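# Unload lathe shaft into bench rest, close door

## Task

Take the finished shaft out of the lathe chuck and place it in the bench rest so it lies horizontal with its thick end against the stop, and leave the lathe door shut. Only some pockets of the rest fit this shaft, so choose a matching one. Lower the shaft gently and move it slowly whenever it contacts the lathe, because a hard landing or fast rubbing ruins it. Release it at the bottom of the pocket, not to one side, or it slides down and lands hard.

## Robot and tools

Robot: two arms, left_arm (base near y +0.336 m) and right_arm (base near y -0.499 m). The left gripper's fingers are rigid. The right gripper's fingers can fold: a part held near the fingertip quarter of the pads is squeezed normally, but one held nearer the palm may be pulled in, held loosely, or squeezed harder than asked, and a fingertip pushed into a surface folds easily, so a later grip can fail.

Frames: results use one scene frame with its origin at table-top height midway between the nominal bases; +z up, +x out over the table, left_arm on the +y side. The lathe is behind the bases toward -x, its chuck facing +y; its door slides across the front and its handle sticks out. Each gripper points its fingers along its own +z and opens along its own y. end_effector_position is the point between the closed pads; fingertips extend about 33 mm past it at small openings, about 9 mm when wide open. Printed positions may be off by a few cm.

Row layout (used by execute_actions rows and move target): 18 numbers, each from -1 to 1. First nine are left_arm: dx, dy, dz, rx, ry, rz, then left_gripper position, force_limit, speed. The next nine are the same for right_arm/right_gripper. dx..rz are an offset, not a pose: measured from that arm's Hand target as it stood when the action or move began, along that Hand target's own axes; 1.0 = 0.6 m or 180 degrees, and rx, ry, rz form one rotation vector. Every row in an action counts from that same start, and a repeated offset moves again. Sending six zeros re-requests the current Hand target. Gripper position: +1 fully open (140 mm), about -0.8 pads touching, -1 closes until blocked. force_limit (-1 gentle, about 14 N, up to about 58 N at +1) and speed (-1 about 30 mm/s, +1 about 250 mm/s) both start at +1; a faster close grips harder. To leave a gripper unchanged, resend its last three numbers, since 0 is itself a command.

execute_actions(actions, cameras): a list of actions run in order. Each action may hold rows (up to 15, one per 1/30 s step), steps (1 to 450, default 15, at least the row count), until (ends early when lathe fields match, e.g. {"lathe": {"door_state": "shut"}}; numbers need a comparison like [">=", 1]), and a lathe command: door "open"/"shut", chuck "clamp"/"open", or stop true. After the last row the arms keep heading to that row's target. An empty actions list returns state plus images. For smooth starts, ramp offsets up a little per row rather than jumping.

move(target, speed, blend, stop_force, zero, blocking, cameras): straight-line paths to one row or a list of up to 15 rows, all counted from the same start Hand targets. speed in m/s (0.002 to 3.6, default 0.25). blend in m rounds corners in a list. stop_force in N (3 to 120) ends an arm's path on contact; zero picks whether its baseline is reset first. blocking=false returns early; then use wait or stop before new moves or rows. The path ignores obstacles and the other arm and caps at 10 s. The result ends with a move: line such as done, off_target, held or fault, plus limits (paced = clipped, held = steps withheld). Avoid passing close to an arm's own base.

wait(seconds 0 to 10), stop() (brakes a running move), zoom_image(camera cam_left_wrist or cam_right_wrist, region [x0,y0,x1,y1] pixels, at most 504 each side), zero_wrist_force(arm), finished_scene(scene: current scene number) which ends the scene permanently.

Results: end_effector_position (m), quat_wxyz, velocities; Hand target (base for next offsets); Tool commands; object_status (0 moving, 1 blocked while opening, 2 blocked while closing = gripped, 3 at requested position or pads met); position_measured counts (3 open, about 230 pads met); wrist force/torque in gripper axes; joint torques; Wrist depth 7x7 grid in mm; lathe door_state (shut/open/between), chuck_state (open/clamped/closed_empty/between), seat_state (home/open, reliable only when clamped). Cameras: cam_left_wrist, cam_right_wrist.

Avoid: orientation is clipped to 32 degrees from measured each step; commanding past a firm contact makes the stiff arm fault (about 150 N force or joint torque limits stop the arm for 10 s); hot motors stop an arm. Do not let the arms collide or grip each other. Open the chuck only while holding the shaft, since open jaws let it tip. Lower it slowly to the pocket bottom, never drop it, and keep everything inside the work area and out of the chip pan.

Each tool is called after "Request:" as name(argument=value, ...) on one line, values as JSON.

## Session

Request:
execute_actions(actions=[])

Scene clock: 0.00 s.
left_arm: end_effector_position=(+0.2493, +0.4356, +0.2377) position_measured=3 object_status=3 end_effector_quat_wxyz=(+0.665, -0.147, -0.679, +0.273) | right_arm: end_effector_position=(+0.5551, -0.9003, +0.2972) position_measured=3 object_status=3 end_effector_quat_wxyz=(-0.240, -0.566, +0.674, -0.409)
Joint positions: left_arm=[0.066 -0.876 1.302 -0.392 -1.714 0.608] | right_arm=[-0.513 -1.208 1.624 -2.723 -2.307 -2.161]
Joint velocities: within noise
Joint torques (N m): no reading
Motor temperatures (°C): left_arm=[29 28 31 32 38 38] | right_arm=[28 31 29 40 35 38]
Wrist force (N): no reading
Wrist torque (N m): no reading
Wrist force, peak (N): no reading
Wrist depth (mm): cam_left_wrist=[1117 - - 242 259 - - / 878 - 1816 293 303 364 748 / 996 - 1178 436 359 375 - / 1072 149 983 420 409 - 132 / - 137 1086 457 438 - 119 / - 1279 - - 441 467 - / - - - - 491 494 1004] | cam_right_wrist=[- 3134 2605 2162 1984 1758 1626 / 2845 2485 2059 2079 - 1523 1386 / 2184 1880 1832 1638 1432 1386 1250 / 1914 136 1578 1471 1303 140 117 / - 1395 1386 1279 1163 1103 101 / - 1310 1208 1115 1070 363 343 / - 434 417 376 352 331 -]
Hand target: left_arm +0.2493, +0.4356, +0.2377; +0.665, -0.147, -0.679, +0.273 | right_arm +0.5551, -0.9003, +0.2972; -0.240, -0.566, +0.674, -0.409
Tool commands: left_gripper/position=+1.0 left_gripper/force_limit=+1.0 left_gripper/speed=+1.0 right_gripper/position=+1.0 right_gripper/force_limit=+1.0 right_gripper/speed=+1.0
lathe: door_state=shut chuck_state=clamped seat_state=home

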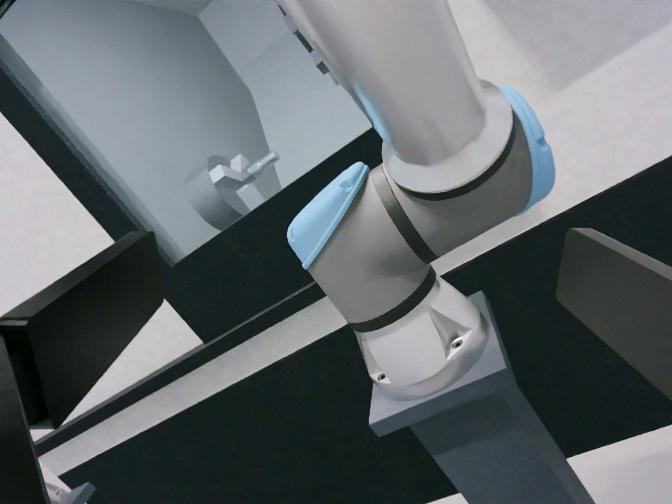

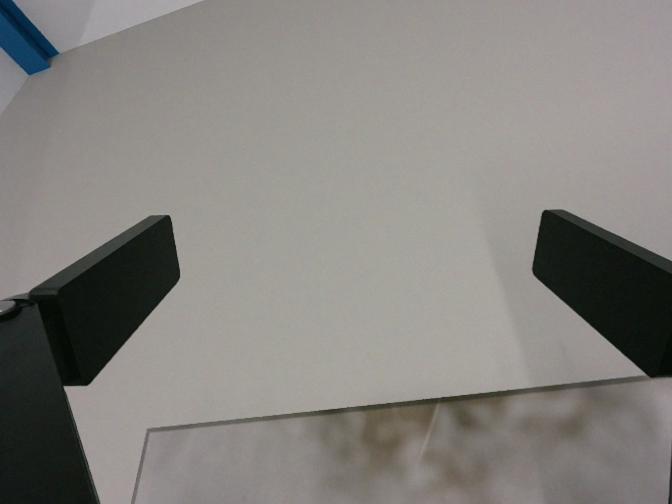

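Request:
execute_actions(actions=[{"lathe":{"door":"open"},"steps":300,"until":{"lathe":{"door_state":"open"}}}], cameras=["cam_left_wrist"])

Request:
zoom_image(camera="cam_left_wrist", region=[130, 80, 380, 270])

Scene clock: 57.97 s.
left_arm: end_effector_position=(+0.2493, +0.4356, +0.2377) position_measured=3 object_status=3 end_effector_quat_wxyz=(+0.665, -0.147, -0.679, +0.273) | right_arm: end_effector_position=(+0.5551, -0.9003, +0.2972) position_measured=3 object_status=3 end_effector_quat_wxyz=(-0.240, -0.566, +0.674, -0.409)
Joint positions: left_arm=[0.066 -0.876 1.302 -0.392 -1.714 0.608] | right_arm=[-0.513 -1.208 1.624 -2.723 -2.307 -2.161]
Joint torques (N m): left_arm=[0.73 -49.64 -16.44 2.35 0.43 0.67] | right_arm=[-3.8 -40.75 -24.57 -3.01 -1.46 1.09]
Wrist force (N): left_arm=[0.1 0.1 -0.1] | right_arm=[-0.1 0.1 0.1]
Wrist torque (N m): left_arm=[0.02 -0.01 0.00] | right_arm=[0.01 0.02 0.00]
Wrist force, peak (N): left_arm=[0.1 -0.4 0.3] | right_arm=[-0.2 0.5 0.1]
Wrist depth (mm): cam_left_wrist=[- - - 243 256 - - / 963 1202 - 291 298 773 - / 919 - 1196 422 376 - - / - 138 1178 420 415 - 131 / - 148 1149 454 441 - 119 / - 1161 1172 - 450 - - / - 1226 1266 1214 - - 1000] | cam_right_wrist=[- 2883 2669 2252 2079 1817 1626 / 3045 2325 1703 1914 1614 1556 1423 / 2229 2021 1716 1626 1451 1377 1243 / 2040 136 1676 1413 1327 149 117 / - 1432 1369 1335 1175 1098 101 / - 1343 1243 1163 380 362 343 / - 431 399 375 352 333 -]
Hand target: left_arm +0.2493, +0.4356, +0.2377; +0.665, -0.147, -0.679, +0.273 | right_arm +0.5551, -0.9003, +0.2972; -0.240, -0.566, +0.674, -0.409
Tool commands: left_gripper/position=+1.0 left_gripper/force_limit=+1.0 left_gripper/speed=+1.0 right_gripper/position=+1.0 right_gripper/force_limit=+1.0 right_gripper/speed=+1.0
lathe: door_state=open chuck_state=clamped seat_state=home
Images, in order (width x height): cam_left_wrist 672x504.

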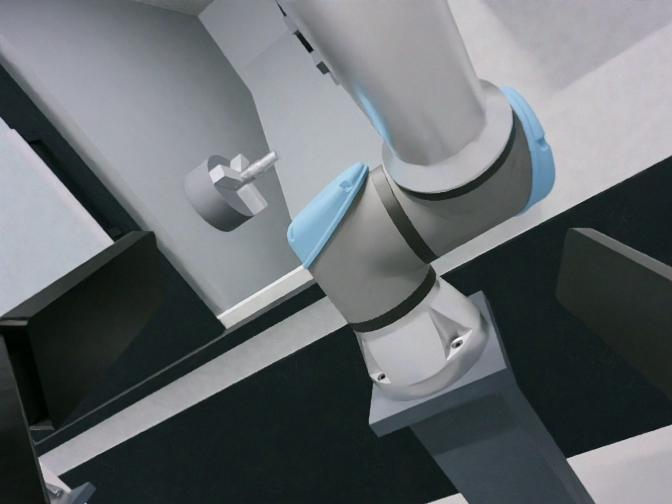

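Scaled by 2.016.

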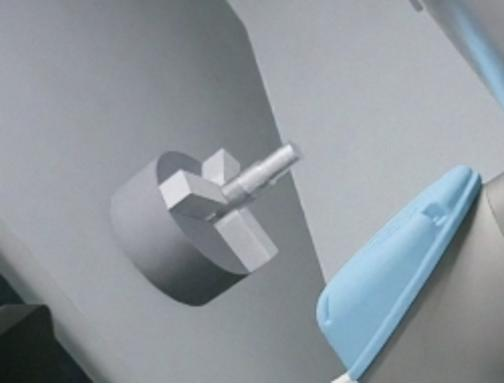

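Request:
move(target=[0,0,0,0,0,0,1,1,1,-0.082,0.152,-0.95,-0.079,-0.305,-0.051,1,1,1], cameras=["cam_right_wrist"])

Scene clock: 84.27 s.
left_arm: end_effector_position=(+0.2493, +0.4356, +0.2377) position_measured=3 object_status=3 end_effector_quat_wxyz=(+0.665, -0.147, -0.679, +0.273) | right_arm: end_effector_position=(+0.4000, -0.4006, +0.5460) position_measured=3 object_status=3 end_effector_quat_wxyz=(+0.000, +0.707, -0.707, +0.001)
Joint positions: left_arm=[0.066 -0.876 1.302 -0.392 -1.714 0.608] | right_arm=[-0.119 -1.374 0.587 -0.786 -1.571 -1.647]
Joint torques (N m): left_arm=[0.34 -49.6 -16.64 2.41 0.75 0.67] | right_arm=[12.72 -19.68 -32.41 -1.01 1.95 1.66]
Wrist force (N): left_arm=[0.0 0.0 0.1] | right_arm=[2.2 0.2 0.5]
Wrist torque (N m): left_arm=[0.00 0.01 0.00] | right_arm=[-0.16 -0.64 0.03]
Wrist force, peak (N): left_arm=[0.2 -0.2 0.4] | right_arm=[2.5 0.2 0.6]
Wrist depth (mm): cam_left_wrist=[- - - 243 259 - 737 / 926 - 1416 302 303 356 - / 983 - 1172 412 336 373 - / - 148 - 420 423 - 131 / - 1035 - 446 441 - 119 / - 1122 - - 446 933 1026 / - 1293 1286 - 492 508 1004] | cam_right_wrist=[586 594 594 613 588 1287 552 / 640 640 632 629 627 1369 575 / 657 674 665 672 676 1081 524 / - 137 743 716 738 148 117 / - 127 772 772 - 1676 102 / - 1716 807 816 769 1614 - / - 1010 - - 1817 875 -]
Hand target: left_arm +0.2493, +0.4356, +0.2377; +0.665, -0.147, -0.679, +0.273 | right_arm +0.4000, -0.4006, +0.5461; +0.000, +0.707, -0.707, +0.001
Off the commanded pose: left_arm 0.000 m, 0 deg | right_arm 0.000 m, 0 deg.
lathe: door_state=open chuck_state=clamped seat_state=home
move: done
Images, in order (width x height): cam_right_wrist 672x504.

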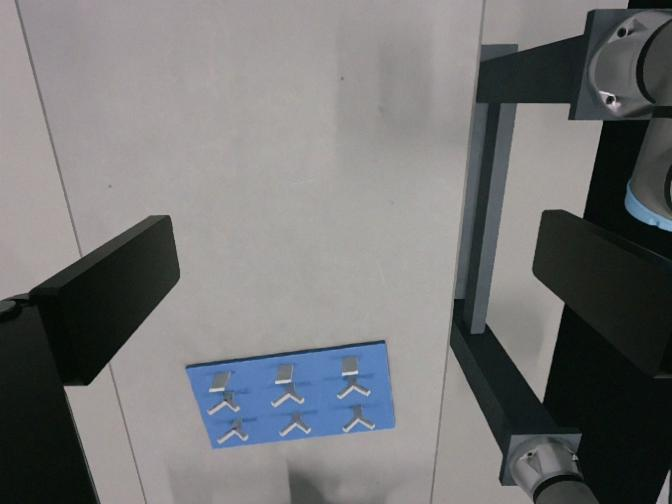

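Request:
move(target=[0,0,0,0,0,0,1,1,1,-0.583,-0.117,0.3,0,0,0,1,1,1], cameras=["cam_right_wrist"])

Request:
zoom_image(camera="cam_right_wrist", region=[150, 200, 480, 450])

Scene clock: 109.40 s.
left_arm: end_effector_position=(+0.2493, +0.4356, +0.2377) position_measured=3 object_status=3 end_effector_quat_wxyz=(+0.665, -0.147, -0.679, +0.273) | right_arm: end_effector_position=(+0.4701, -0.0509, +0.3661) position_measured=3 object_status=3 end_effector_quat_wxyz=(+0.000, +0.707, -0.707, +0.001)
Joint positions: left_arm=[0.066 -0.876 1.302 -0.392 -1.714 0.608] | right_arm=[0.459 -1.003 0.593 -1.162 -1.572 -1.069]
Joint torques (N m): left_arm=[0.58 -49.62 -15.44 2.54 0.69 1.07] | right_arm=[12.19 -39.67 -37.64 -0.84 -1.77 1.78]
Wrist force (N): left_arm=[-0.3 -0.1 0.1] | right_arm=[2.3 0.1 1.3]
Wrist torque (N m): left_arm=[-0.03 0.05 0.00] | right_arm=[-0.18 -0.69 -0.02]
Wrist force, peak (N): left_arm=[0.0 0.0 0.6] | right_arm=[3.6 0.5 0.0]
Wrist depth (mm): cam_left_wrist=[- - - 240 257 809 732 / 959 - - 287 304 361 807 / 956 - 1190 410 359 376 841 / 1072 148 - 417 415 894 131 / - 1039 - 446 437 948 119 / - 1161 - - 442 469 - / 1344 1239 1166 1030 1184 491 991] | cam_right_wrist=[435 436 439 438 439 439 1050 / 465 461 459 461 463 458 1144 / 489 493 505 494 486 493 1310 / - 136 515 519 517 148 117 / - 534 550 553 550 574 101 / - 602 607 609 609 613 - / - 661 655 657 665 1544 -]
Hand target: left_arm +0.2493, +0.4356, +0.2377; +0.665, -0.147, -0.679, +0.273 | right_arm +0.4702, -0.0508, +0.3660; +0.000, +0.707, -0.707, +0.001
Off the commanded pose: left_arm 0.000 m, 0 deg | right_arm 0.000 m, 0 deg.
lathe: door_state=open chuck_state=clamped seat_state=home
move: done
Images, in order (width x height): cam_right_wrist 672x504.

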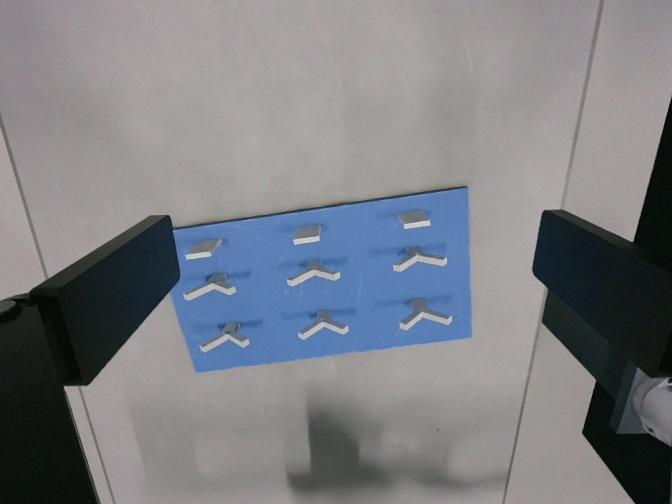

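Scaled by 1.527.

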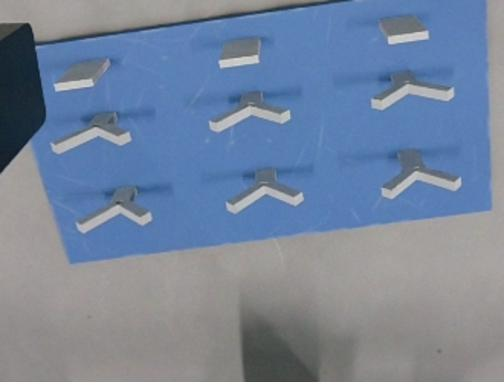

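Request:
move(target=[0.66,0.36,0.315,-0.037,0.046,0.306,1,1,1,0,0,0,0,0,0,1,1,1], cameras=["cam_left_wrist"])

Scene clock: 170.53 s.
left_arm: end_effector_position=(-0.0005, +0.7998, +0.4476) position_measured=3 object_status=3 end_effector_quat_wxyz=(+0.500, -0.499, -0.501, +0.500) | right_arm: end_effector_position=(+0.4702, -0.0508, +0.3660) position_measured=3 object_status=3 end_effector_quat_wxyz=(+0.000, +0.707, -0.707, +0.001)
Joint positions: left_arm=[0.697 -1.107 1.095 0.012 -0.908 1.57] | right_arm=[0.459 -1.003 0.593 -1.162 -1.572 -1.069]
Joint torques (N m): left_arm=[10.25 -31.35 -34.37 3.68 1.53 2.06] | right_arm=[12.26 -39.16 -37.11 -0.9 -1.66 1.64]
Wrist force (N): left_arm=[0.0 -1.1 0.2] | right_arm=[2.2 0.0 1.1]
Wrist torque (N m): left_arm=[-0.06 -0.30 -0.15] | right_arm=[-0.19 -0.65 -0.01]
Wrist force, peak (N): left_arm=[1.5 -1.3 1.2] | right_arm=[2.5 0.2 1.3]
Wrist depth (mm): cam_left_wrist=[- - - 483 - - 598 / - - - 512 643 - - / - - - 529 616 - - / - 128 - - - - 131 / - 120 1983 - - - 119 / - 1352 - 1416 - - - / 818 901 - 1220 1155 - -] | cam_right_wrist=[428 436 439 436 438 458 1025 / 464 464 462 464 458 474 1150 / 496 491 - 506 493 499 1195 / - 137 512 514 520 149 115 / - 537 545 553 554 571 101 / - 586 586 614 616 636 - / - 667 659 669 - 1614 -]
Hand target: left_arm -0.0005, +0.7999, +0.4477; +0.500, -0.500, -0.501, +0.500 | right_arm +0.4702, -0.0508, +0.3660; +0.000, +0.707, -0.707, +0.001
Off the commanded pose: left_arm 0.000 m, 0 deg | right_arm 0.000 m, 0 deg.
lathe: door_state=open chuck_state=clamped seat_state=home
move: done
Images, in order (width x height): cam_left_wrist 672x504.

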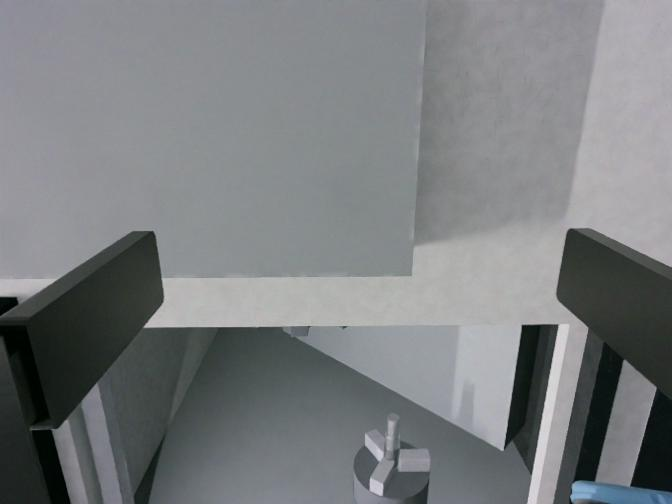

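Request:
move(target=[[-0.167,-0.254,0.25,-0.125,0,0,1,1,1,0,0,0,0,0,0,1,1,1],[-0.633,-0.287,0.667,-0.25,0,0,1,1,1,0,0,0,0,0,0,1,1,1]], blend=[0.05,0], cameras=["cam_left_wrist","cam_right_wrist"])

Scene clock: 217.07 s.
left_arm: end_effector_position=(-0.3999, +0.4188, +0.6195) position_measured=3 object_status=3 end_effector_quat_wxyz=(-0.278, +0.653, +0.651, -0.269) | right_arm: end_effector_position=(+0.4702, -0.0508, +0.3660) position_measured=3 object_status=3 end_effector_quat_wxyz=(+0.000, +0.707, -0.707, +0.001)
Joint positions: left_arm=[0.76 -2.132 0.859 0.346 -1.066 2.13] | right_arm=[0.459 -1.003 0.593 -1.162 -1.572 -1.069]
Joint torques (N m): left_arm=[-10.16 28.59 -19.24 0.92 -0.85 -1.85] | right_arm=[11.88 -40.31 -35.62 -1.33 -1.32 1.29]
Wrist force (N): left_arm=[-2.0 -1.3 -1.3] | right_arm=[2.1 -0.1 1.1]
Wrist torque (N m): left_arm=[-0.15 0.13 0.02] | right_arm=[-0.23 -0.64 -0.01]
Wrist force, peak (N): left_arm=[-3.2 -2.1 -1.0] | right_arm=[2.5 0.2 1.2]
Wrist depth (mm): cam_left_wrist=[180 199 227 283 357 426 - / 483 494 818 - 853 - - / 532 621 - - - 809 888 / 536 149 - - - 850 138 / - 128 - - - - 119 / - - - 768 - 210 163 / - - 758 704 - 167 153] | cam_right_wrist=[437 432 435 440 440 439 1065 / 464 466 464 463 466 461 1115 / 494 496 494 488 498 497 1215 / 517 137 511 514 517 149 115 / - 538 552 559 552 565 102 / - 611 602 609 611 1432 - / - - 657 663 655 1578 -]
Hand target: left_arm -0.4002, +0.4193, +0.6194; -0.271, +0.653, +0.654, -0.270 | right_arm +0.4702, -0.0508, +0.3660; +0.000, +0.707, -0.707, +0.001
Off the commanded pose: left_arm 0.001 m, 1 deg | right_arm 0.000 m, 0 deg.
lathe: door_state=open chuck_state=clamped seat_state=home
shoulder posture changed (left arm): the wrist came as close to joint 1's axis as it can, and the arm is now in the other of its two shoulder postures.
move: done

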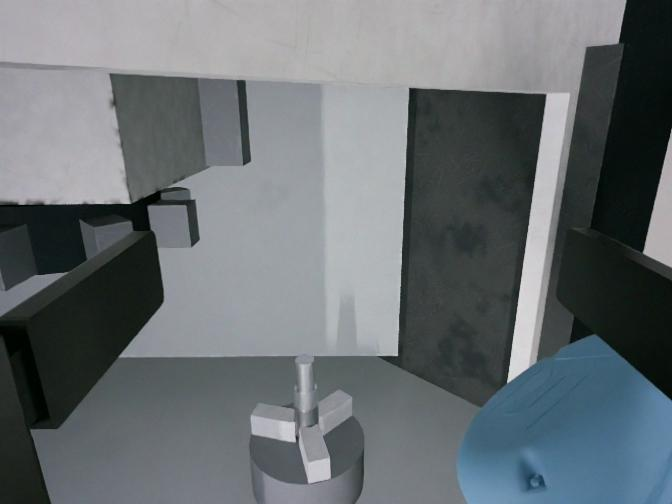

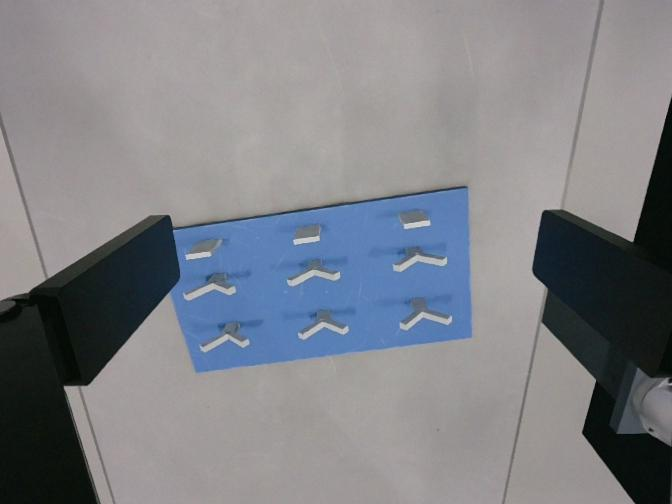

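Request:
move(target=[-0.367,-0.059,0.295,0,0,0,1,1,1,0,0,0,0,0,0,1,1,1], cameras=["cam_left_wrist"], speed=0.2)

Request:
zoom_image(camera="cam_left_wrist", region=[180, 200, 480, 420])

Scene clock: 259.93 s.
left_arm: end_effector_position=(-0.5500, +0.1991, +0.5190) position_measured=3 object_status=3 end_effector_quat_wxyz=(-0.271, +0.653, +0.654, -0.270) | right_arm: end_effector_position=(+0.4702, -0.0508, +0.3660) position_measured=3 object_status=3 end_effector_quat_wxyz=(+0.000, +0.707, -0.707, +0.001)
Joint positions: left_arm=[0.975 -2.556 0.99 0.527 -0.962 2.341] | right_arm=[0.459 -1.003 0.593 -1.162 -1.572 -1.069]
Joint torques (N m): left_arm=[-9.35 25.06 -13.62 0.55 -0.39 -1.81] | right_arm=[11.23 -40.6 -33.21 -1.45 -0.95 0.98]
Wrist force (N): left_arm=[-1.5 -1.0 -1.2] | right_arm=[2.3 0.1 1.1]
Wrist torque (N m): left_arm=[-0.07 0.04 0.01] | right_arm=[-0.18 -0.68 -0.02]
Wrist force, peak (N): left_arm=[-3.1 -1.1 -0.5] | right_arm=[2.5 0.2 1.3]
Wrist depth (mm): cam_left_wrist=[383 404 - - - - - / - - - - - - 602 / - 715 698 676 694 - 476 / - 138 - - - - 132 / - 120 - 523 - - 119 / - 708 540 517 - - - / 592 - 491 472 561 - -] | cam_right_wrist=[- 433 438 440 439 439 433 / 463 461 463 461 461 465 1156 / 490 496 489 498 498 497 1229 / 515 137 514 517 516 149 117 / - 478 553 552 557 571 101 / - 611 609 616 620 629 - / - 653 657 663 - 1602 -]
Hand target: left_arm -0.5501, +0.1990, +0.5190; -0.271, +0.653, +0.654, -0.270 | right_arm +0.4702, -0.0508, +0.3660; +0.000, +0.707, -0.707, +0.001
Off the commanded pose: left_arm 0.000 m, 0 deg | right_arm 0.000 m, 0 deg.
lathe: door_state=open chuck_state=clamped seat_state=home
move: done
Images, in order (width x height): cam_left_wrist 672x504.

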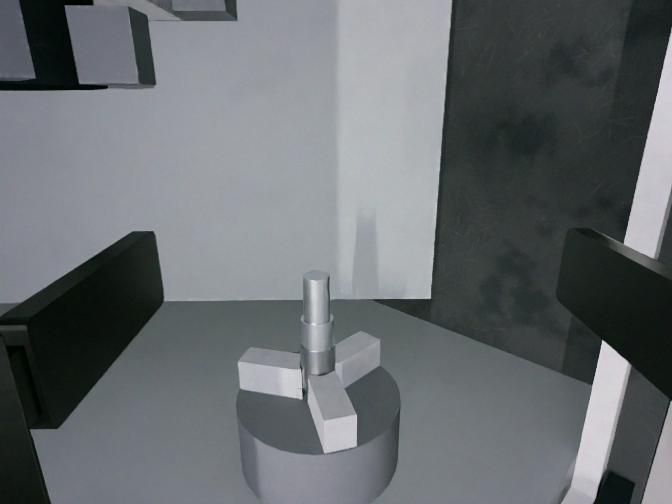

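Scaled by 1.680.

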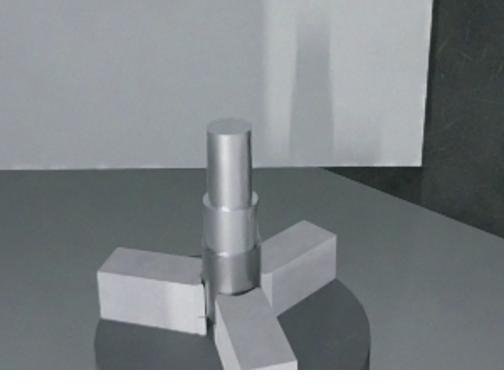

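Request:
move(target=[0,0,0,0,0,0,1,1,1,0.07,-0.042,0.335,0,-0.278,0,1,1,1], cameras=["cam_right_wrist"])

Request:
zoom_image(camera="cam_right_wrist", region=[130, 150, 380, 340])

Request:
zoom_image(camera="cam_right_wrist", region=[300, 150, 550, 340])

Scene clock: 306.17 s.
left_arm: end_effector_position=(-0.5501, +0.1990, +0.5190) position_measured=3 object_status=3 end_effector_quat_wxyz=(-0.271, +0.653, +0.654, -0.270) | right_arm: end_effector_position=(+0.4957, -0.0929, +0.1652) position_measured=3 object_status=3 end_effector_quat_wxyz=(-0.299, +0.641, -0.640, -0.299)
Joint positions: left_arm=[0.975 -2.556 0.99 0.527 -0.962 2.341] | right_arm=[0.017 -1.234 1.786 -2.195 -0.7 -1.478]
Joint torques (N m): left_arm=[-9.77 30.95 -14.89 0.75 -0.44 -2.01] | right_arm=[-12.56 -28.94 -10.57 -4.02 4.11 -1.66]
Wrist force (N): left_arm=[-1.6 -0.7 -1.2] | right_arm=[4.6 0.8 0.4]
Wrist torque (N m): left_arm=[-0.02 0.07 0.01] | right_arm=[0.07 -1.26 0.19]
Wrist force, peak (N): left_arm=[-1.8 -1.1 -1.6] | right_arm=[5.9 1.1 0.4]
Wrist depth (mm): cam_left_wrist=[380 418 - - - - 544 / - - - - - - - / 710 728 - - 804 775 - / - 137 - - - - 134 / - 128 - 512 - - 119 / - - 547 518 - - - / 568 542 467 471 540 - -] | cam_right_wrist=[243 244 246 247 248 249 249 / 306 307 308 305 298 297 315 / 403 361 389 359 396 396 425 / 2229 135 623 638 640 148 117 / - 111 - 1076 4701 - 101 / - - 4505 - - - - / - - - - - - -]
Hand target: left_arm -0.5501, +0.1990, +0.5190; -0.271, +0.653, +0.654, -0.270 | right_arm +0.4957, -0.0929, +0.1651; -0.299, +0.641, -0.640, -0.299
Off the commanded pose: left_arm 0.000 m, 0 deg | right_arm 0.000 m, 0 deg.
lathe: door_state=open chuck_state=clamped seat_state=home
move: done
Images, in order (width x height): cam_right_wrist 672x504.

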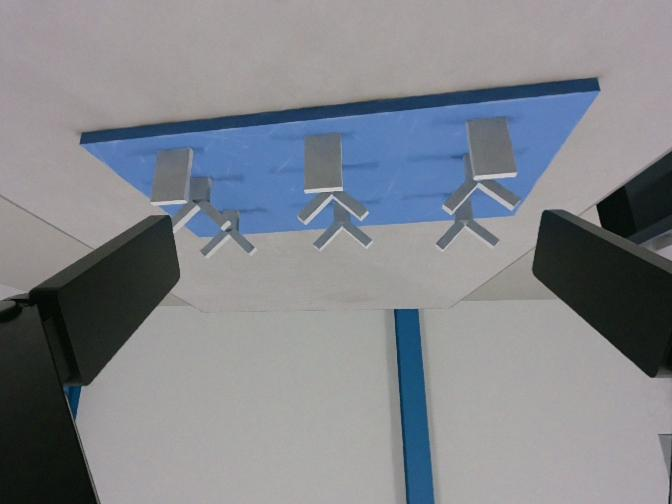

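Scaled by 2.016.

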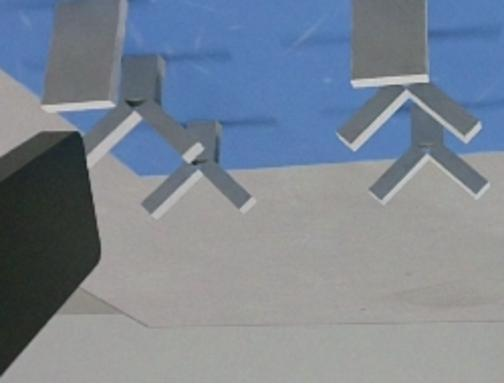

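Scaled by 2.016.

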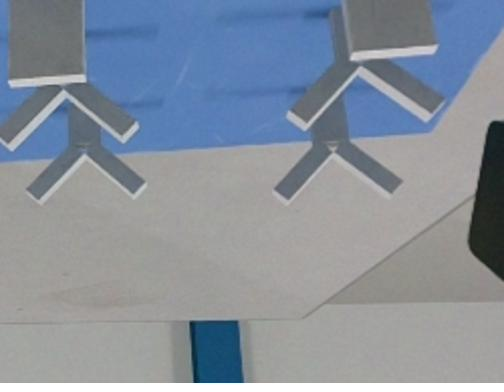

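Request:
zoom_image(camera="cam_right_wrist", region=[430, 110, 530, 260])

Request:
zoom_image(camera="cam_right_wrist", region=[285, 120, 385, 260])

Request:
zoom_image(camera="cam_left_wrist", region=[260, 250, 380, 390])

Scaled by 3.360.

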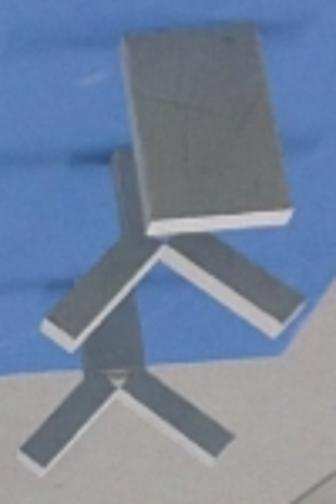

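Scaled by 3.600.

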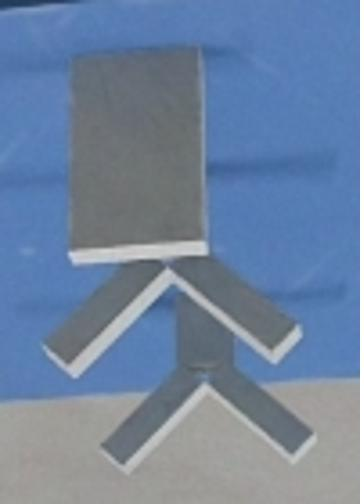

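This scene's latest camera images include none from cam_left_wrist. They are from: cam_right_wrist. cam_left_wrist's image comes with the result of a call that names it in "cameras".

Request:
move(target=[0,0,0,0,0,0,1,1,1,-0.153,0,-0.1286,0,0,0,1,1,1], cameras=["cam_right_wrist","cam_left_wrist"])

Request:
zoom_image(camera="cam_right_wrist", region=[400, 20, 500, 150])

Request:
zoom_image(camera="cam_right_wrist", region=[285, 20, 385, 150])

Request:
zoom_image(camera="cam_left_wrist", region=[260, 250, 380, 390])

Scene clock: 389.37 s.
left_arm: end_effector_position=(-0.5501, +0.1990, +0.5190) position_measured=3 object_status=3 end_effector_quat_wxyz=(-0.271, +0.653, +0.654, -0.270) | right_arm: end_effector_position=(+0.4955, -0.0930, +0.2850) position_measured=3 object_status=3 end_effector_quat_wxyz=(-0.299, +0.641, -0.640, -0.299)
Joint positions: left_arm=[0.975 -2.556 0.99 0.527 -0.962 2.341] | right_arm=[0.017 -1.346 1.602 -1.898 -0.7 -1.479]
Joint torques (N m): left_arm=[-9.21 44.67 -11.13 -0.3 0.17 -1.98] | right_arm=[-13.3 -31.66 -37.2 -0.87 0.05 -1.58]
Wrist force (N): left_arm=[-1.5 -1.0 -1.3] | right_arm=[4.1 0.8 0.4]
Wrist torque (N m): left_arm=[-0.08 0.04 0.01] | right_arm=[0.05 -1.13 0.18]
Wrist force, peak (N): left_arm=[-1.9 -0.7 -1.5] | right_arm=[6.0 0.7 1.6]
Wrist depth (mm): cam_left_wrist=[379 408 - - - 657 - / - - - 676 - - - / - - - - - - - / - 128 - - - - 131 / - 120 815 578 - - 119 / - - 543 521 - - - / - - 466 470 533 518 -] | cam_right_wrist=[383 370 371 359 359 377 391 / 477 476 466 465 450 473 621 / 2120 602 607 653 661 1984 632 / 2737 135 1126 912 3432 148 115 / - 111 - 5690 - 3861 101 / - - - - - - - / - - - - - - -]
Hand target: left_arm -0.5501, +0.1990, +0.5190; -0.271, +0.653, +0.654, -0.270 | right_arm +0.4955, -0.0930, +0.2850; -0.299, +0.641, -0.640, -0.299
Off the commanded pose: left_arm 0.000 m, 0 deg | right_arm 0.000 m, 0 deg.
lathe: door_state=open chuck_state=clamped seat_state=home
move: done

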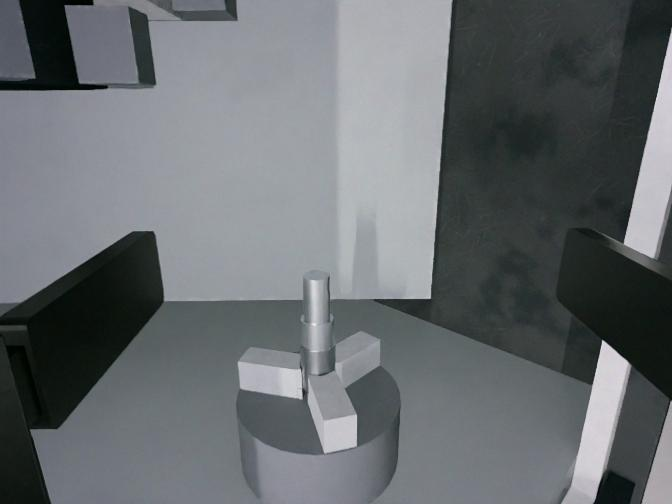

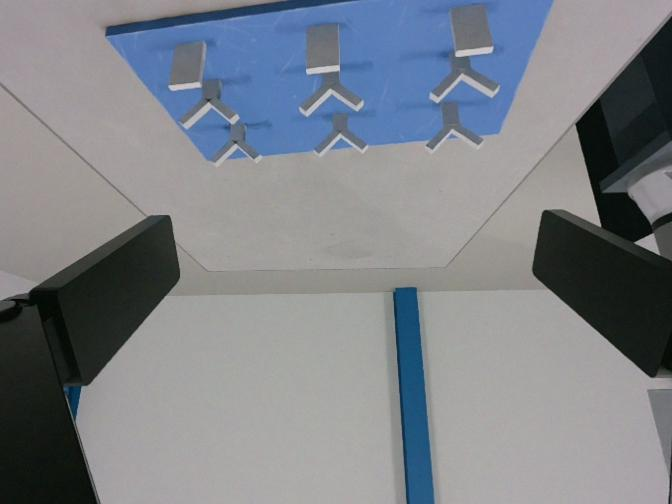

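Scaled by 3.877.

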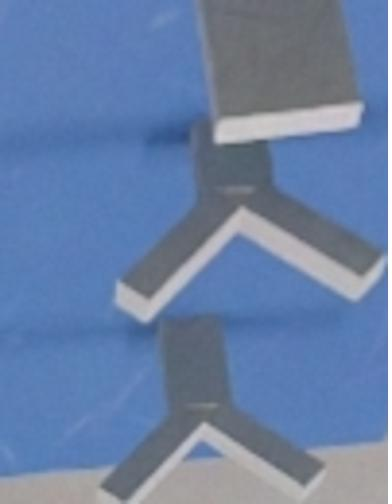

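Scaled by 3.877.

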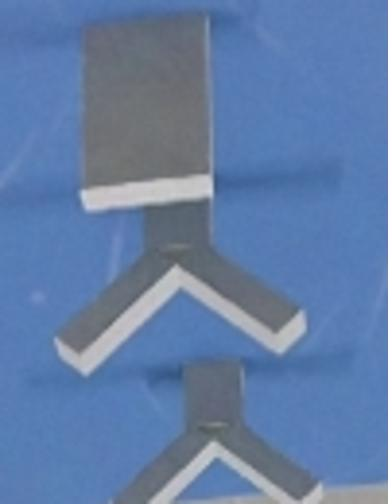

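Scaled by 3.600.

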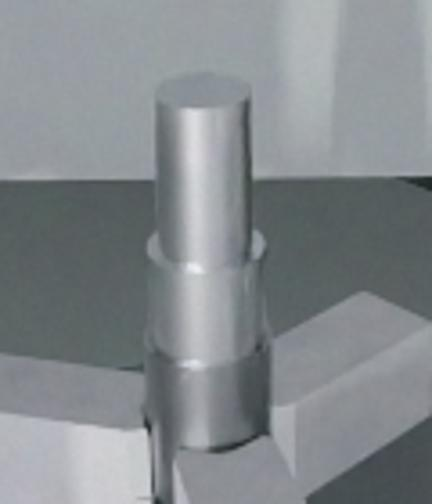

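Request:
zoom_image(camera="cam_right_wrist", region=[155, 30, 275, 180])

Request:
zoom_image(camera="cam_right_wrist", region=[400, 0, 520, 160])

Scaled by 3.360.

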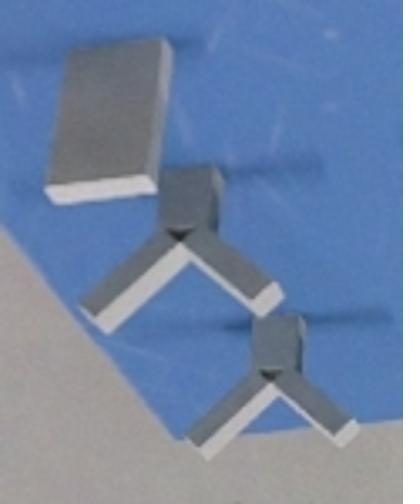

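Scaled by 3.150.

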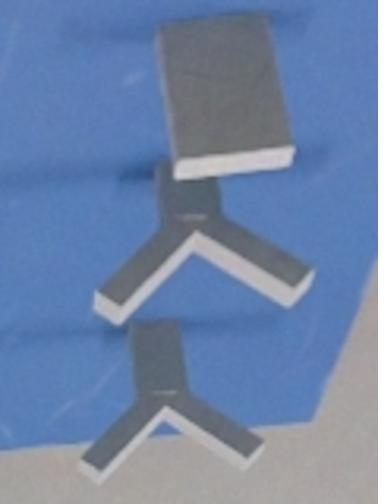

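Request:
move(target=[-0.348,-0.033,0.41,0,0,0,1,1,1,0,0,0,0,0,0,1,1,1], cameras=["cam_left_wrist"], speed=0.15)

Request:
zoom_image(camera="cam_left_wrist", region=[240, 150, 440, 400])

Scene clock: 438.03 s.
left_arm: end_effector_position=(-0.7376, -0.0099, +0.3588) position_measured=3 object_status=3 end_effector_quat_wxyz=(-0.271, +0.653, +0.654, -0.270) | right_arm: end_effector_position=(+0.4955, -0.0930, +0.2850) position_measured=3 object_status=3 end_effector_quat_wxyz=(-0.299, +0.641, -0.640, -0.299)
Joint positions: left_arm=[0.922 -2.746 0.498 1.239 -0.99 2.286] | right_arm=[0.017 -1.346 1.602 -1.898 -0.7 -1.479]
Joint torques (N m): left_arm=[-9.83 69.1 0.99 0.68 -0.44 1.97] | right_arm=[-12.89 -27.69 -38.58 -1.04 0.13 -1.71]
Wrist force (N): left_arm=[-1.3 -1.6 -1.4] | right_arm=[4.2 1.0 0.3]
Wrist torque (N m): left_arm=[-0.20 0.03 -0.04] | right_arm=[0.08 -1.15 0.17]
Wrist force, peak (N): left_arm=[-1.6 -1.8 -1.4] | right_arm=[4.5 1.1 0.4]
Wrist depth (mm): cam_left_wrist=[- - - - 437 535 - / - 466 - 204 456 544 - / - - 482 210 492 - - / - 129 501 219 285 - 131 / - 148 247 224 277 441 119 / - 241 227 179 170 251 348 / 314 289 183 171 166 286 312] | cam_right_wrist=[380 368 370 357 357 375 389 / 476 473 466 464 449 493 651 / 2021 638 653 651 653 1880 674 / 2669 137 1030 4240 4004 148 117 / - 112 - - - - 101 / - - - - - - - / - - - - 3861 - -]
Hand target: left_arm -0.7376, -0.0099, +0.3588; -0.271, +0.653, +0.654, -0.270 | right_arm +0.4955, -0.0930, +0.2850; -0.299, +0.641, -0.640, -0.299
Off the commanded pose: left_arm 0.000 m, 0 deg | right_arm 0.000 m, 0 deg.
lathe: door_state=open chuck_state=clamped seat_state=home
move: done
Images, in order (width x height): cam_left_wrist 672x504.

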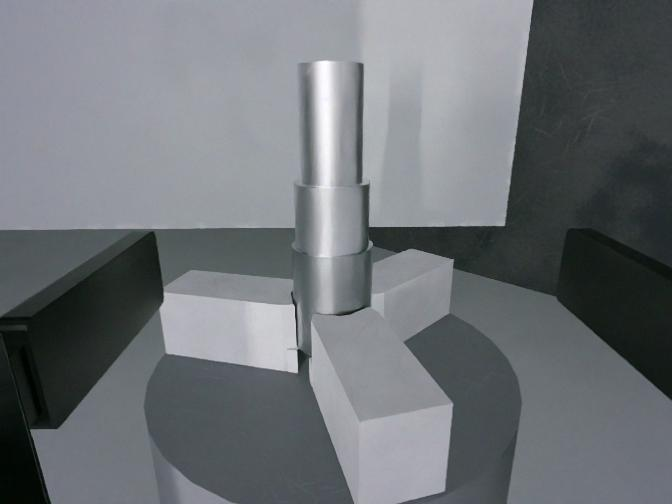

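Scaled by 2.016.

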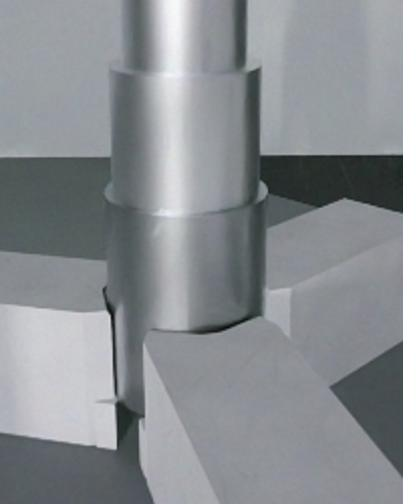

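Request:
move(target=[[-0.0167,-0.0167,0.02,0,0,0,1,1,1,0,0,0,0,0,0,1,1,1],[-0.0167,-0.0167,0.175,0,0,0,1,1,1,0,0,0,0,0,0,1,1,1]], cameras=["cam_left_wrist"], speed=0.06, stop_force=8)

Scene clock: 479.93 s.
left_arm: end_effector_position=(-0.8018, -0.0190, +0.3085) position_measured=3 object_status=3 end_effector_quat_wxyz=(-0.271, +0.653, +0.654, -0.271) | right_arm: end_effector_position=(+0.4955, -0.0930, +0.2850) position_measured=3 object_status=3 end_effector_quat_wxyz=(-0.299, +0.641, -0.640, -0.299)
Joint positions: left_arm=[0.85 -2.698 0.215 1.514 -1.029 2.215] | right_arm=[0.017 -1.346 1.602 -1.898 -0.7 -1.479]
Joint torques (N m): left_arm=[0.01 60.01 17.03 -0.49 1.01 -0.09] | right_arm=[-12.62 -29.45 -38.19 -1.43 0.13 -1.39]
Wrist force (N): left_arm=[-1.2 -1.1 -1.6] | right_arm=[4.3 0.8 0.1]
Wrist torque (N m): left_arm=[-0.14 0.06 -0.19] | right_arm=[0.04 -1.18 0.17]
Wrist force, peak (N): left_arm=[-1.2 -1.2 -4.7] | right_arm=[4.6 1.1 0.4]
Wrist depth (mm): cam_left_wrist=[- - - 117 356 365 420 / 373 - - 124 383 370 - / 398 - 405 131 140 - - / - 137 661 134 602 561 131 / - 148 185 140 184 225 119 / - 175 165 145 181 213 355 / - 173 170 138 124 171 186] | cam_right_wrist=[381 368 370 359 360 377 392 / 482 476 465 466 450 472 597 / 2184 632 618 607 638 1914 661 / 2772 136 - 1070 1055 148 117 / - 111 3379 - - - 101 / - - - - - - - / - - 3728 - - 3227 -]
Hand target: left_arm -0.8018, -0.0190, +0.3085; -0.271, +0.653, +0.654, -0.271 (not the last commanded pose) | right_arm +0.4955, -0.0930, +0.2850; -0.299, +0.641, -0.640, -0.299
Tool commands: left_gripper/position=+1.0 left_gripper/force_limit=+1.0 left_gripper/speed=+1.0 right_gripper/position=+1.0 right_gripper/force_limit=+1.0 right_gripper/speed=+1.0
Off the commanded pose: left_arm 0.024 m, 0 deg | right_arm 0.000 m, 0 deg.
FORCE FAULT: contact force on the left arm reached its limit, and that arm stopped for 10 seconds. The contact can be on any part of that arm, not only on its tool. That arm's remaining commands of this call were not run. During its stop the left arm's controller moved it back a little. That arm's target is now where it stood when the stop ended, not its last command. That arm accepts commands again.
lathe: door_state=open chuck_state=clamped seat_state=home
move: fault (left_arm); path passed 1 of 2 targets
Images, in order (width x height): cam_left_wrist 672x504.

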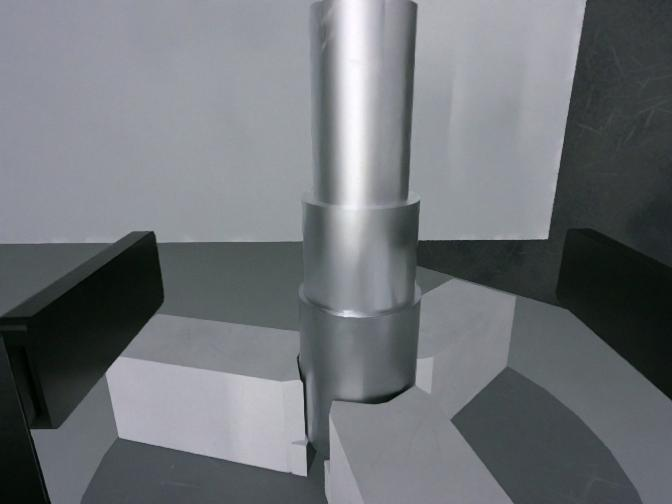

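Request:
move(target=[[0.033,0.015,-0.136,0,0,0,1,1,1,0,0,0,0,0,0,1,1,1],[0.365,0.0475,-0.546,0,0,0,1,1,1,0,0,0,0,0,0,1,1,1],[0.732,0.106,-0.84,0,0,0,1,1,1,0,0,0,0,0,0,1,1,1]], blend=[0.01,0.04,0], speed=[0.06,0.2,0.2], cameras=["cam_left_wrist"])

Scene clock: 544.27 s.
left_arm: end_effector_position=(-0.4006, +0.4202, +0.6198) position_measured=3 object_status=3 end_effector_quat_wxyz=(-0.274, +0.653, +0.652, -0.270) | right_arm: end_effector_position=(+0.4955, -0.0930, +0.2850) position_measured=3 object_status=3 end_effector_quat_wxyz=(-0.299, +0.641, -0.640, -0.299)
Joint positions: left_arm=[0.655 -2.128 0.822 0.42 -1.139 2.038] | right_arm=[0.017 -1.346 1.602 -1.898 -0.7 -1.479]
Joint torques (N m): left_arm=[-10.71 29.56 -19.97 1.13 -0.97 -1.89] | right_arm=[-12.11 -31.61 -38.2 -1.94 0.25 -1.03]
Wrist force (N): left_arm=[-1.8 -1.6 -1.1] | right_arm=[4.1 0.9 0.6]
Wrist torque (N m): left_arm=[-0.23 0.12 0.04] | right_arm=[0.05 -1.11 0.17]
Wrist force, peak (N): left_arm=[-2.1 -1.9 -0.9] | right_arm=[4.5 1.0 0.5]
Wrist depth (mm): cam_left_wrist=[180 198 - 290 343 - - / 461 - 775 - 933 765 - / 506 555 - - 1000 - 1039 / 529 148 - 891 - 901 138 / - 128 1012 987 - - 119 / - 881 - 818 948 168 146 / - - 755 717 - 163 141] | cam_right_wrist=[381 368 370 359 360 373 409 / 477 478 465 466 451 488 657 / 2002 642 682 606 659 704 642 / 2845 135 848 - 1015 148 117 / - 119 - 5544 - - 102 / - 4701 - 5274 - - - / - 4805 - - 3180 - -]
Hand target: left_arm -0.4007, +0.4205, +0.6197; -0.271, +0.653, +0.654, -0.271 | right_arm +0.4955, -0.0930, +0.2850; -0.299, +0.641, -0.640, -0.299
Off the commanded pose: left_arm 0.000 m, 0 deg | right_arm 0.000 m, 0 deg.
lathe: door_state=open chuck_state=clamped seat_state=home
move: done
Images, in order (width x height): cam_left_wrist 672x504.

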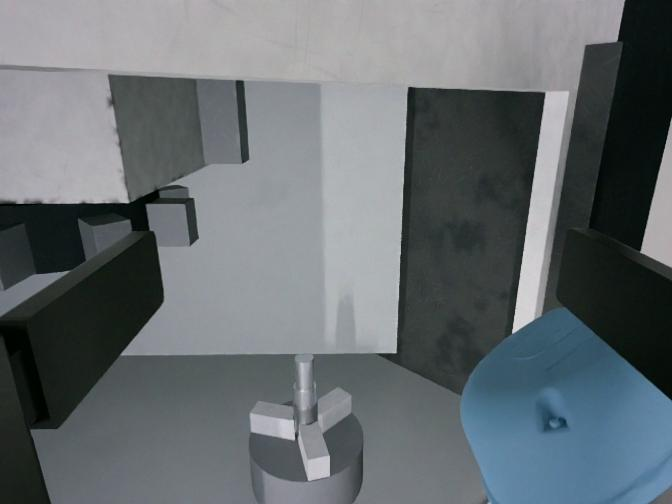

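Request:
move(target=[[0.466,0.319,-0.272,0.125,0,0,1,1,1,0,0,0,0,0,0,1,1,1],[0.633,0.613,-0.33,0.25,0,0,1,1,1,0,0,0,0,0,0,1,1,1]], blend=[0.05,0])

Scene clock: 560.33 s.
left_arm: end_effector_position=(-0.0013, +0.8009, +0.4995) position_measured=3 object_status=3 end_effector_quat_wxyz=(+0.500, -0.499, -0.500, +0.500) | right_arm: end_effector_position=(+0.4955, -0.0930, +0.2850) position_measured=3 object_status=3 end_effector_quat_wxyz=(-0.299, +0.641, -0.640, -0.299)
Joint positions: left_arm=[0.699 -1.094 0.944 0.151 -0.905 1.57] | right_arm=[0.017 -1.346 1.602 -1.898 -0.7 -1.479]
Joint torques (N m): left_arm=[9.96 -33.75 -33.25 3.72 -1.76 -2.12] | right_arm=[-12.27 -32.43 -38.35 -2.15 0.35 -0.94]
Wrist force (N): left_arm=[-0.3 -1.0 0.4] | right_arm=[4.2 0.8 0.2]
Wrist torque (N m): left_arm=[-0.08 -0.24 0.02] | right_arm=[0.04 -1.14 0.17]
Wrist force, peak (N): left_arm=[-3.5 -2.7 -0.7] | right_arm=[4.5 0.9 0.4]
Wrist depth (mm): cam_left_wrist=[- - - - 488 593 - / - 492 - - - - - / - - - - - 633 - / 556 129 - - - - 132 / - 128 - - 702 - 119 / - 1161 - 1516 - - - / - - - - 1144 1259 732] | cam_right_wrist=[368 368 374 359 360 378 393 / 467 466 468 466 450 493 591 / 2059 647 645 611 655 2079 647 / 2703 137 1065 - 996 149 115 / - 111 - - 6006 - 101 / - - 4004 4601 3003 - - / - - 3861 - 890 3793 -]
Hand target: left_arm -0.0013, +0.8009, +0.4994; +0.500, -0.499, -0.500, +0.500 | right_arm +0.4955, -0.0930, +0.2850; -0.299, +0.641, -0.640, -0.299
Off the commanded pose: left_arm 0.000 m, 0 deg | right_arm 0.000 m, 0 deg.
lathe: door_state=open chuck_state=clamped seat_state=home
shoulder posture changed (left arm): the wrist came as close to joint 1's axis as it can, and the arm is now in the other of its two shoulder postures.
move: done

Request:
move(target=[[-0.033,0,-0.083,-0.5,0,0,1,1,1,0,0,0,0,0,0,1,1,1],[-0.3,0,0.533,-0.5,0,0,1,1,1,0,0,0,0,0,0,1,1,1],[-0.733,0,0.70,-0.5,0,0,1,1,1,0,0,0,0,0,0,1,1,1]], blend=[0.04,0.05,0], cameras=["cam_left_wrist"], speed=0.3)

Scene clock: 594.07 s.
left_arm: end_effector_position=(-0.4207, +0.3606, +0.4996) position_measured=3 object_status=3 end_effector_quat_wxyz=(-0.001, +0.707, +0.708, +0.000) | right_arm: end_effector_position=(+0.4955, -0.0930, +0.2850) position_measured=3 object_status=3 end_effector_quat_wxyz=(-0.299, +0.641, -0.640, -0.299)
Joint positions: left_arm=[2.722 -1.775 1.142 -0.939 -1.571 4.258] | right_arm=[0.017 -1.346 1.602 -1.898 -0.7 -1.479]
Joint torques (N m): left_arm=[10.9 0.02 -34.72 -0.81 -1.72 2.04] | right_arm=[-12.06 -33.52 -37.89 -2.48 0.42 -0.82]
Wrist force (N): left_arm=[-1.9 -0.7 -2.5] | right_arm=[4.1 0.9 0.3]
Wrist torque (N m): left_arm=[-0.27 0.20 -0.07] | right_arm=[0.07 -1.14 0.17]
Wrist force, peak (N): left_arm=[-4.8 -1.3 -2.7] | right_arm=[4.5 0.9 0.4]
Wrist depth (mm): cam_left_wrist=[- - - 1172 1184 1202 1233 / - - - 1246 1233 1233 569 / - - - 1329 1383 596 446 / - 129 - 1375 1352 1400 138 / - 120 - 1487 1408 1496 119 / - - 734 1586 1586 1586 1565 / - - 710 1676 1687 1516 1641] | cam_right_wrist=[380 368 372 359 360 360 403 / 477 459 468 468 453 467 629 / 2040 649 640 647 663 2002 659 / 2737 136 978 978 1081 148 115 / - 111 - - 4413 - 101 / - - - - - - - / - - - - 5274 - -]
Hand target: left_arm -0.4207, +0.3606, +0.4996; -0.001, +0.707, +0.708, +0.000 | right_arm +0.4955, -0.0930, +0.2850; -0.299, +0.641, -0.640, -0.299
Off the commanded pose: left_arm 0.000 m, 0 deg | right_arm 0.000 m, 0 deg.
lathe: door_state=open chuck_state=clamped seat_state=home
move: done
Images, in order (width x height): cam_left_wrist 672x504.

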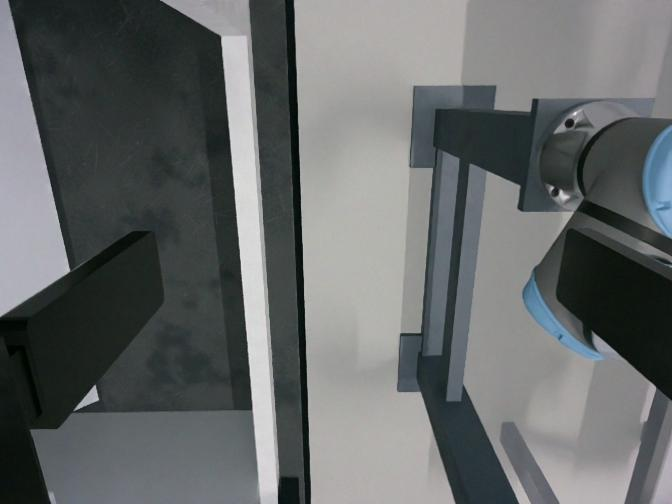

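Request:
move(target=[[-0.351,-0.299,0,0.25,0,0,1,1,1,0,0,0,0,0,0,1,1,1],[-0.634,-0.54,0.223,0.25,0,0,1,1,1,0,0,0,0,0,0,1,1,1]], blend=[0.04,0], cameras=["cam_left_wrist"], speed=0.15, stop_force=25)

Scene clock: 617.97 s.
left_arm: end_effector_position=(-0.7443, -0.0202, +0.3660) position_measured=3 object_status=3 end_effector_quat_wxyz=(-0.271, +0.653, +0.654, -0.271) | right_arm: end_effector_position=(+0.4955, -0.0930, +0.2850) position_measured=3 object_status=3 end_effector_quat_wxyz=(-0.299, +0.641, -0.640, -0.299)
Joint positions: left_arm=[3.603 -1.325 1.469 -2.454 -1.869 5.024] | right_arm=[0.017 -1.346 1.602 -1.898 -0.7 -1.479]
Joint torques (N m): left_arm=[9.62 -26.72 -38.58 -4.68 -2.25 2.06] | right_arm=[-12.18 -34.55 -38.24 -2.6 0.38 -0.69]
Wrist force (N): left_arm=[-1.2 -0.9 -1.4] | right_arm=[4.1 0.9 0.6]
Wrist torque (N m): left_arm=[-0.15 -0.01 -0.15] | right_arm=[0.06 -1.13 0.17]
Wrist force, peak (N): left_arm=[-2.7 -0.4 -2.4] | right_arm=[4.4 1.1 0.4]
Wrist depth (mm): cam_left_wrist=[- - 427 192 430 423 - / - - - 201 - - - / - - - 208 - - 495 / - 138 257 217 284 - 138 / - 148 248 220 261 425 119 / - 336 211 192 154 234 - / - 199 176 170 161 184 -] | cam_right_wrist=[379 367 372 360 359 377 390 / 475 478 469 467 450 489 676 / 2021 726 651 645 655 2276 657 / 2669 137 1081 3604 1006 148 115 / - 111 3604 - - - 101 / - - - - - - - / - - - - - - -]
Hand target: left_arm -0.7443, -0.0202, +0.3660; -0.271, +0.653, +0.654, -0.271 | right_arm +0.4955, -0.0930, +0.2850; -0.299, +0.641, -0.640, -0.299
Off the commanded pose: left_arm 0.000 m, 0 deg | right_arm 0.000 m, 0 deg.
lathe: door_state=open chuck_state=clamped seat_state=home
move: done
Images, in order (width x height): cam_left_wrist 672x504.

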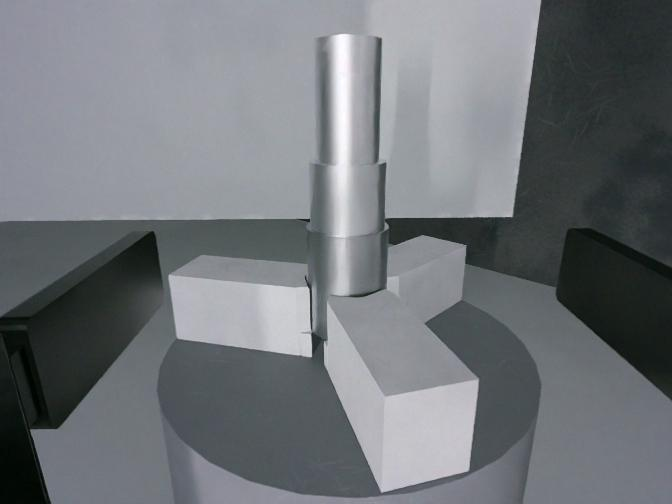

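Request:
move(target=[0,0,0.172,0,0,0,1,1,1,0,0,0,0,0,0,1,1,1], cameras=["cam_left_wrist"], speed=0.06, stop_force=10)

Scene clock: 632.93 s.
left_arm: end_effector_position=(-0.8174, -0.0202, +0.2931) position_measured=3 object_status=3 end_effector_quat_wxyz=(-0.271, +0.653, +0.654, -0.271) | right_arm: end_effector_position=(+0.4955, -0.0930, +0.2850) position_measured=3 object_status=3 end_effector_quat_wxyz=(-0.299, +0.641, -0.640, -0.299)
Joint positions: left_arm=[3.555 -1.146 1.417 -2.591 -1.836 4.987] | right_arm=[0.017 -1.346 1.602 -1.898 -0.7 -1.479]
Joint torques (N m): left_arm=[-9.21 -33.49 -38.16 -5.42 0.95 -1.94] | right_arm=[-12.5 -34.97 -38.21 -2.81 0.44 -0.48]
Wrist force (N): left_arm=[-1.5 -0.9 -1.0] | right_arm=[4.1 0.8 0.5]
Wrist torque (N m): left_arm=[-0.14 0.05 0.03] | right_arm=[0.05 -1.12 0.17]
Wrist force, peak (N): left_arm=[-1.7 -0.8 -2.0] | right_arm=[4.4 1.0 0.6]
Wrist depth (mm): cam_left_wrist=[341 342 - - 345 331 382 / 356 359 - 100 - 362 424 / - - - 108 - 379 449 / - 137 - 109 113 529 138 / - 148 - 115 171 194 119 / - 152 147 122 154 195 368 / - 156 144 124 122 170 162] | cam_right_wrist=[382 370 370 360 360 364 390 / 476 462 468 470 454 473 - / 2184 644 642 651 - 1556 632 / 2457 136 1103 905 3604 148 117 / - 111 - - 3227 4325 101 / - - 3276 - - 4413 - / - - - - 3276 4004 -]
Hand target: left_arm -0.8174, -0.0202, +0.2931; -0.271, +0.653, +0.654, -0.271 | right_arm +0.4955, -0.0930, +0.2850; -0.299, +0.641, -0.640, -0.299
Off the commanded pose: left_arm 0.000 m, 0 deg | right_arm 0.000 m, 0 deg.
lathe: door_state=open chuck_state=clamped seat_state=home
move: done
Images, in order (width x height): cam_left_wrist 672x504.

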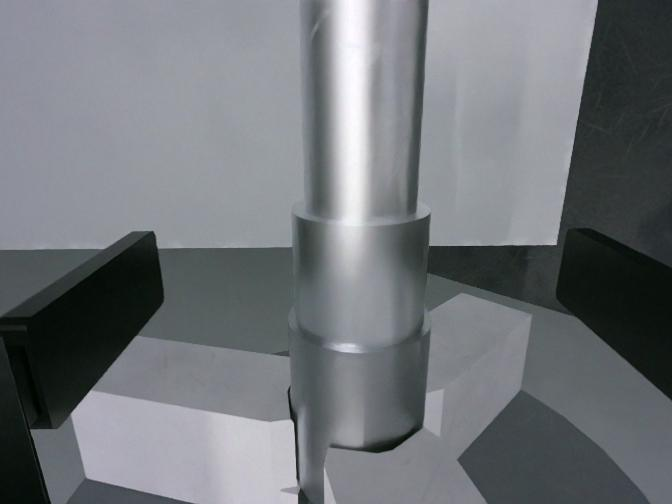

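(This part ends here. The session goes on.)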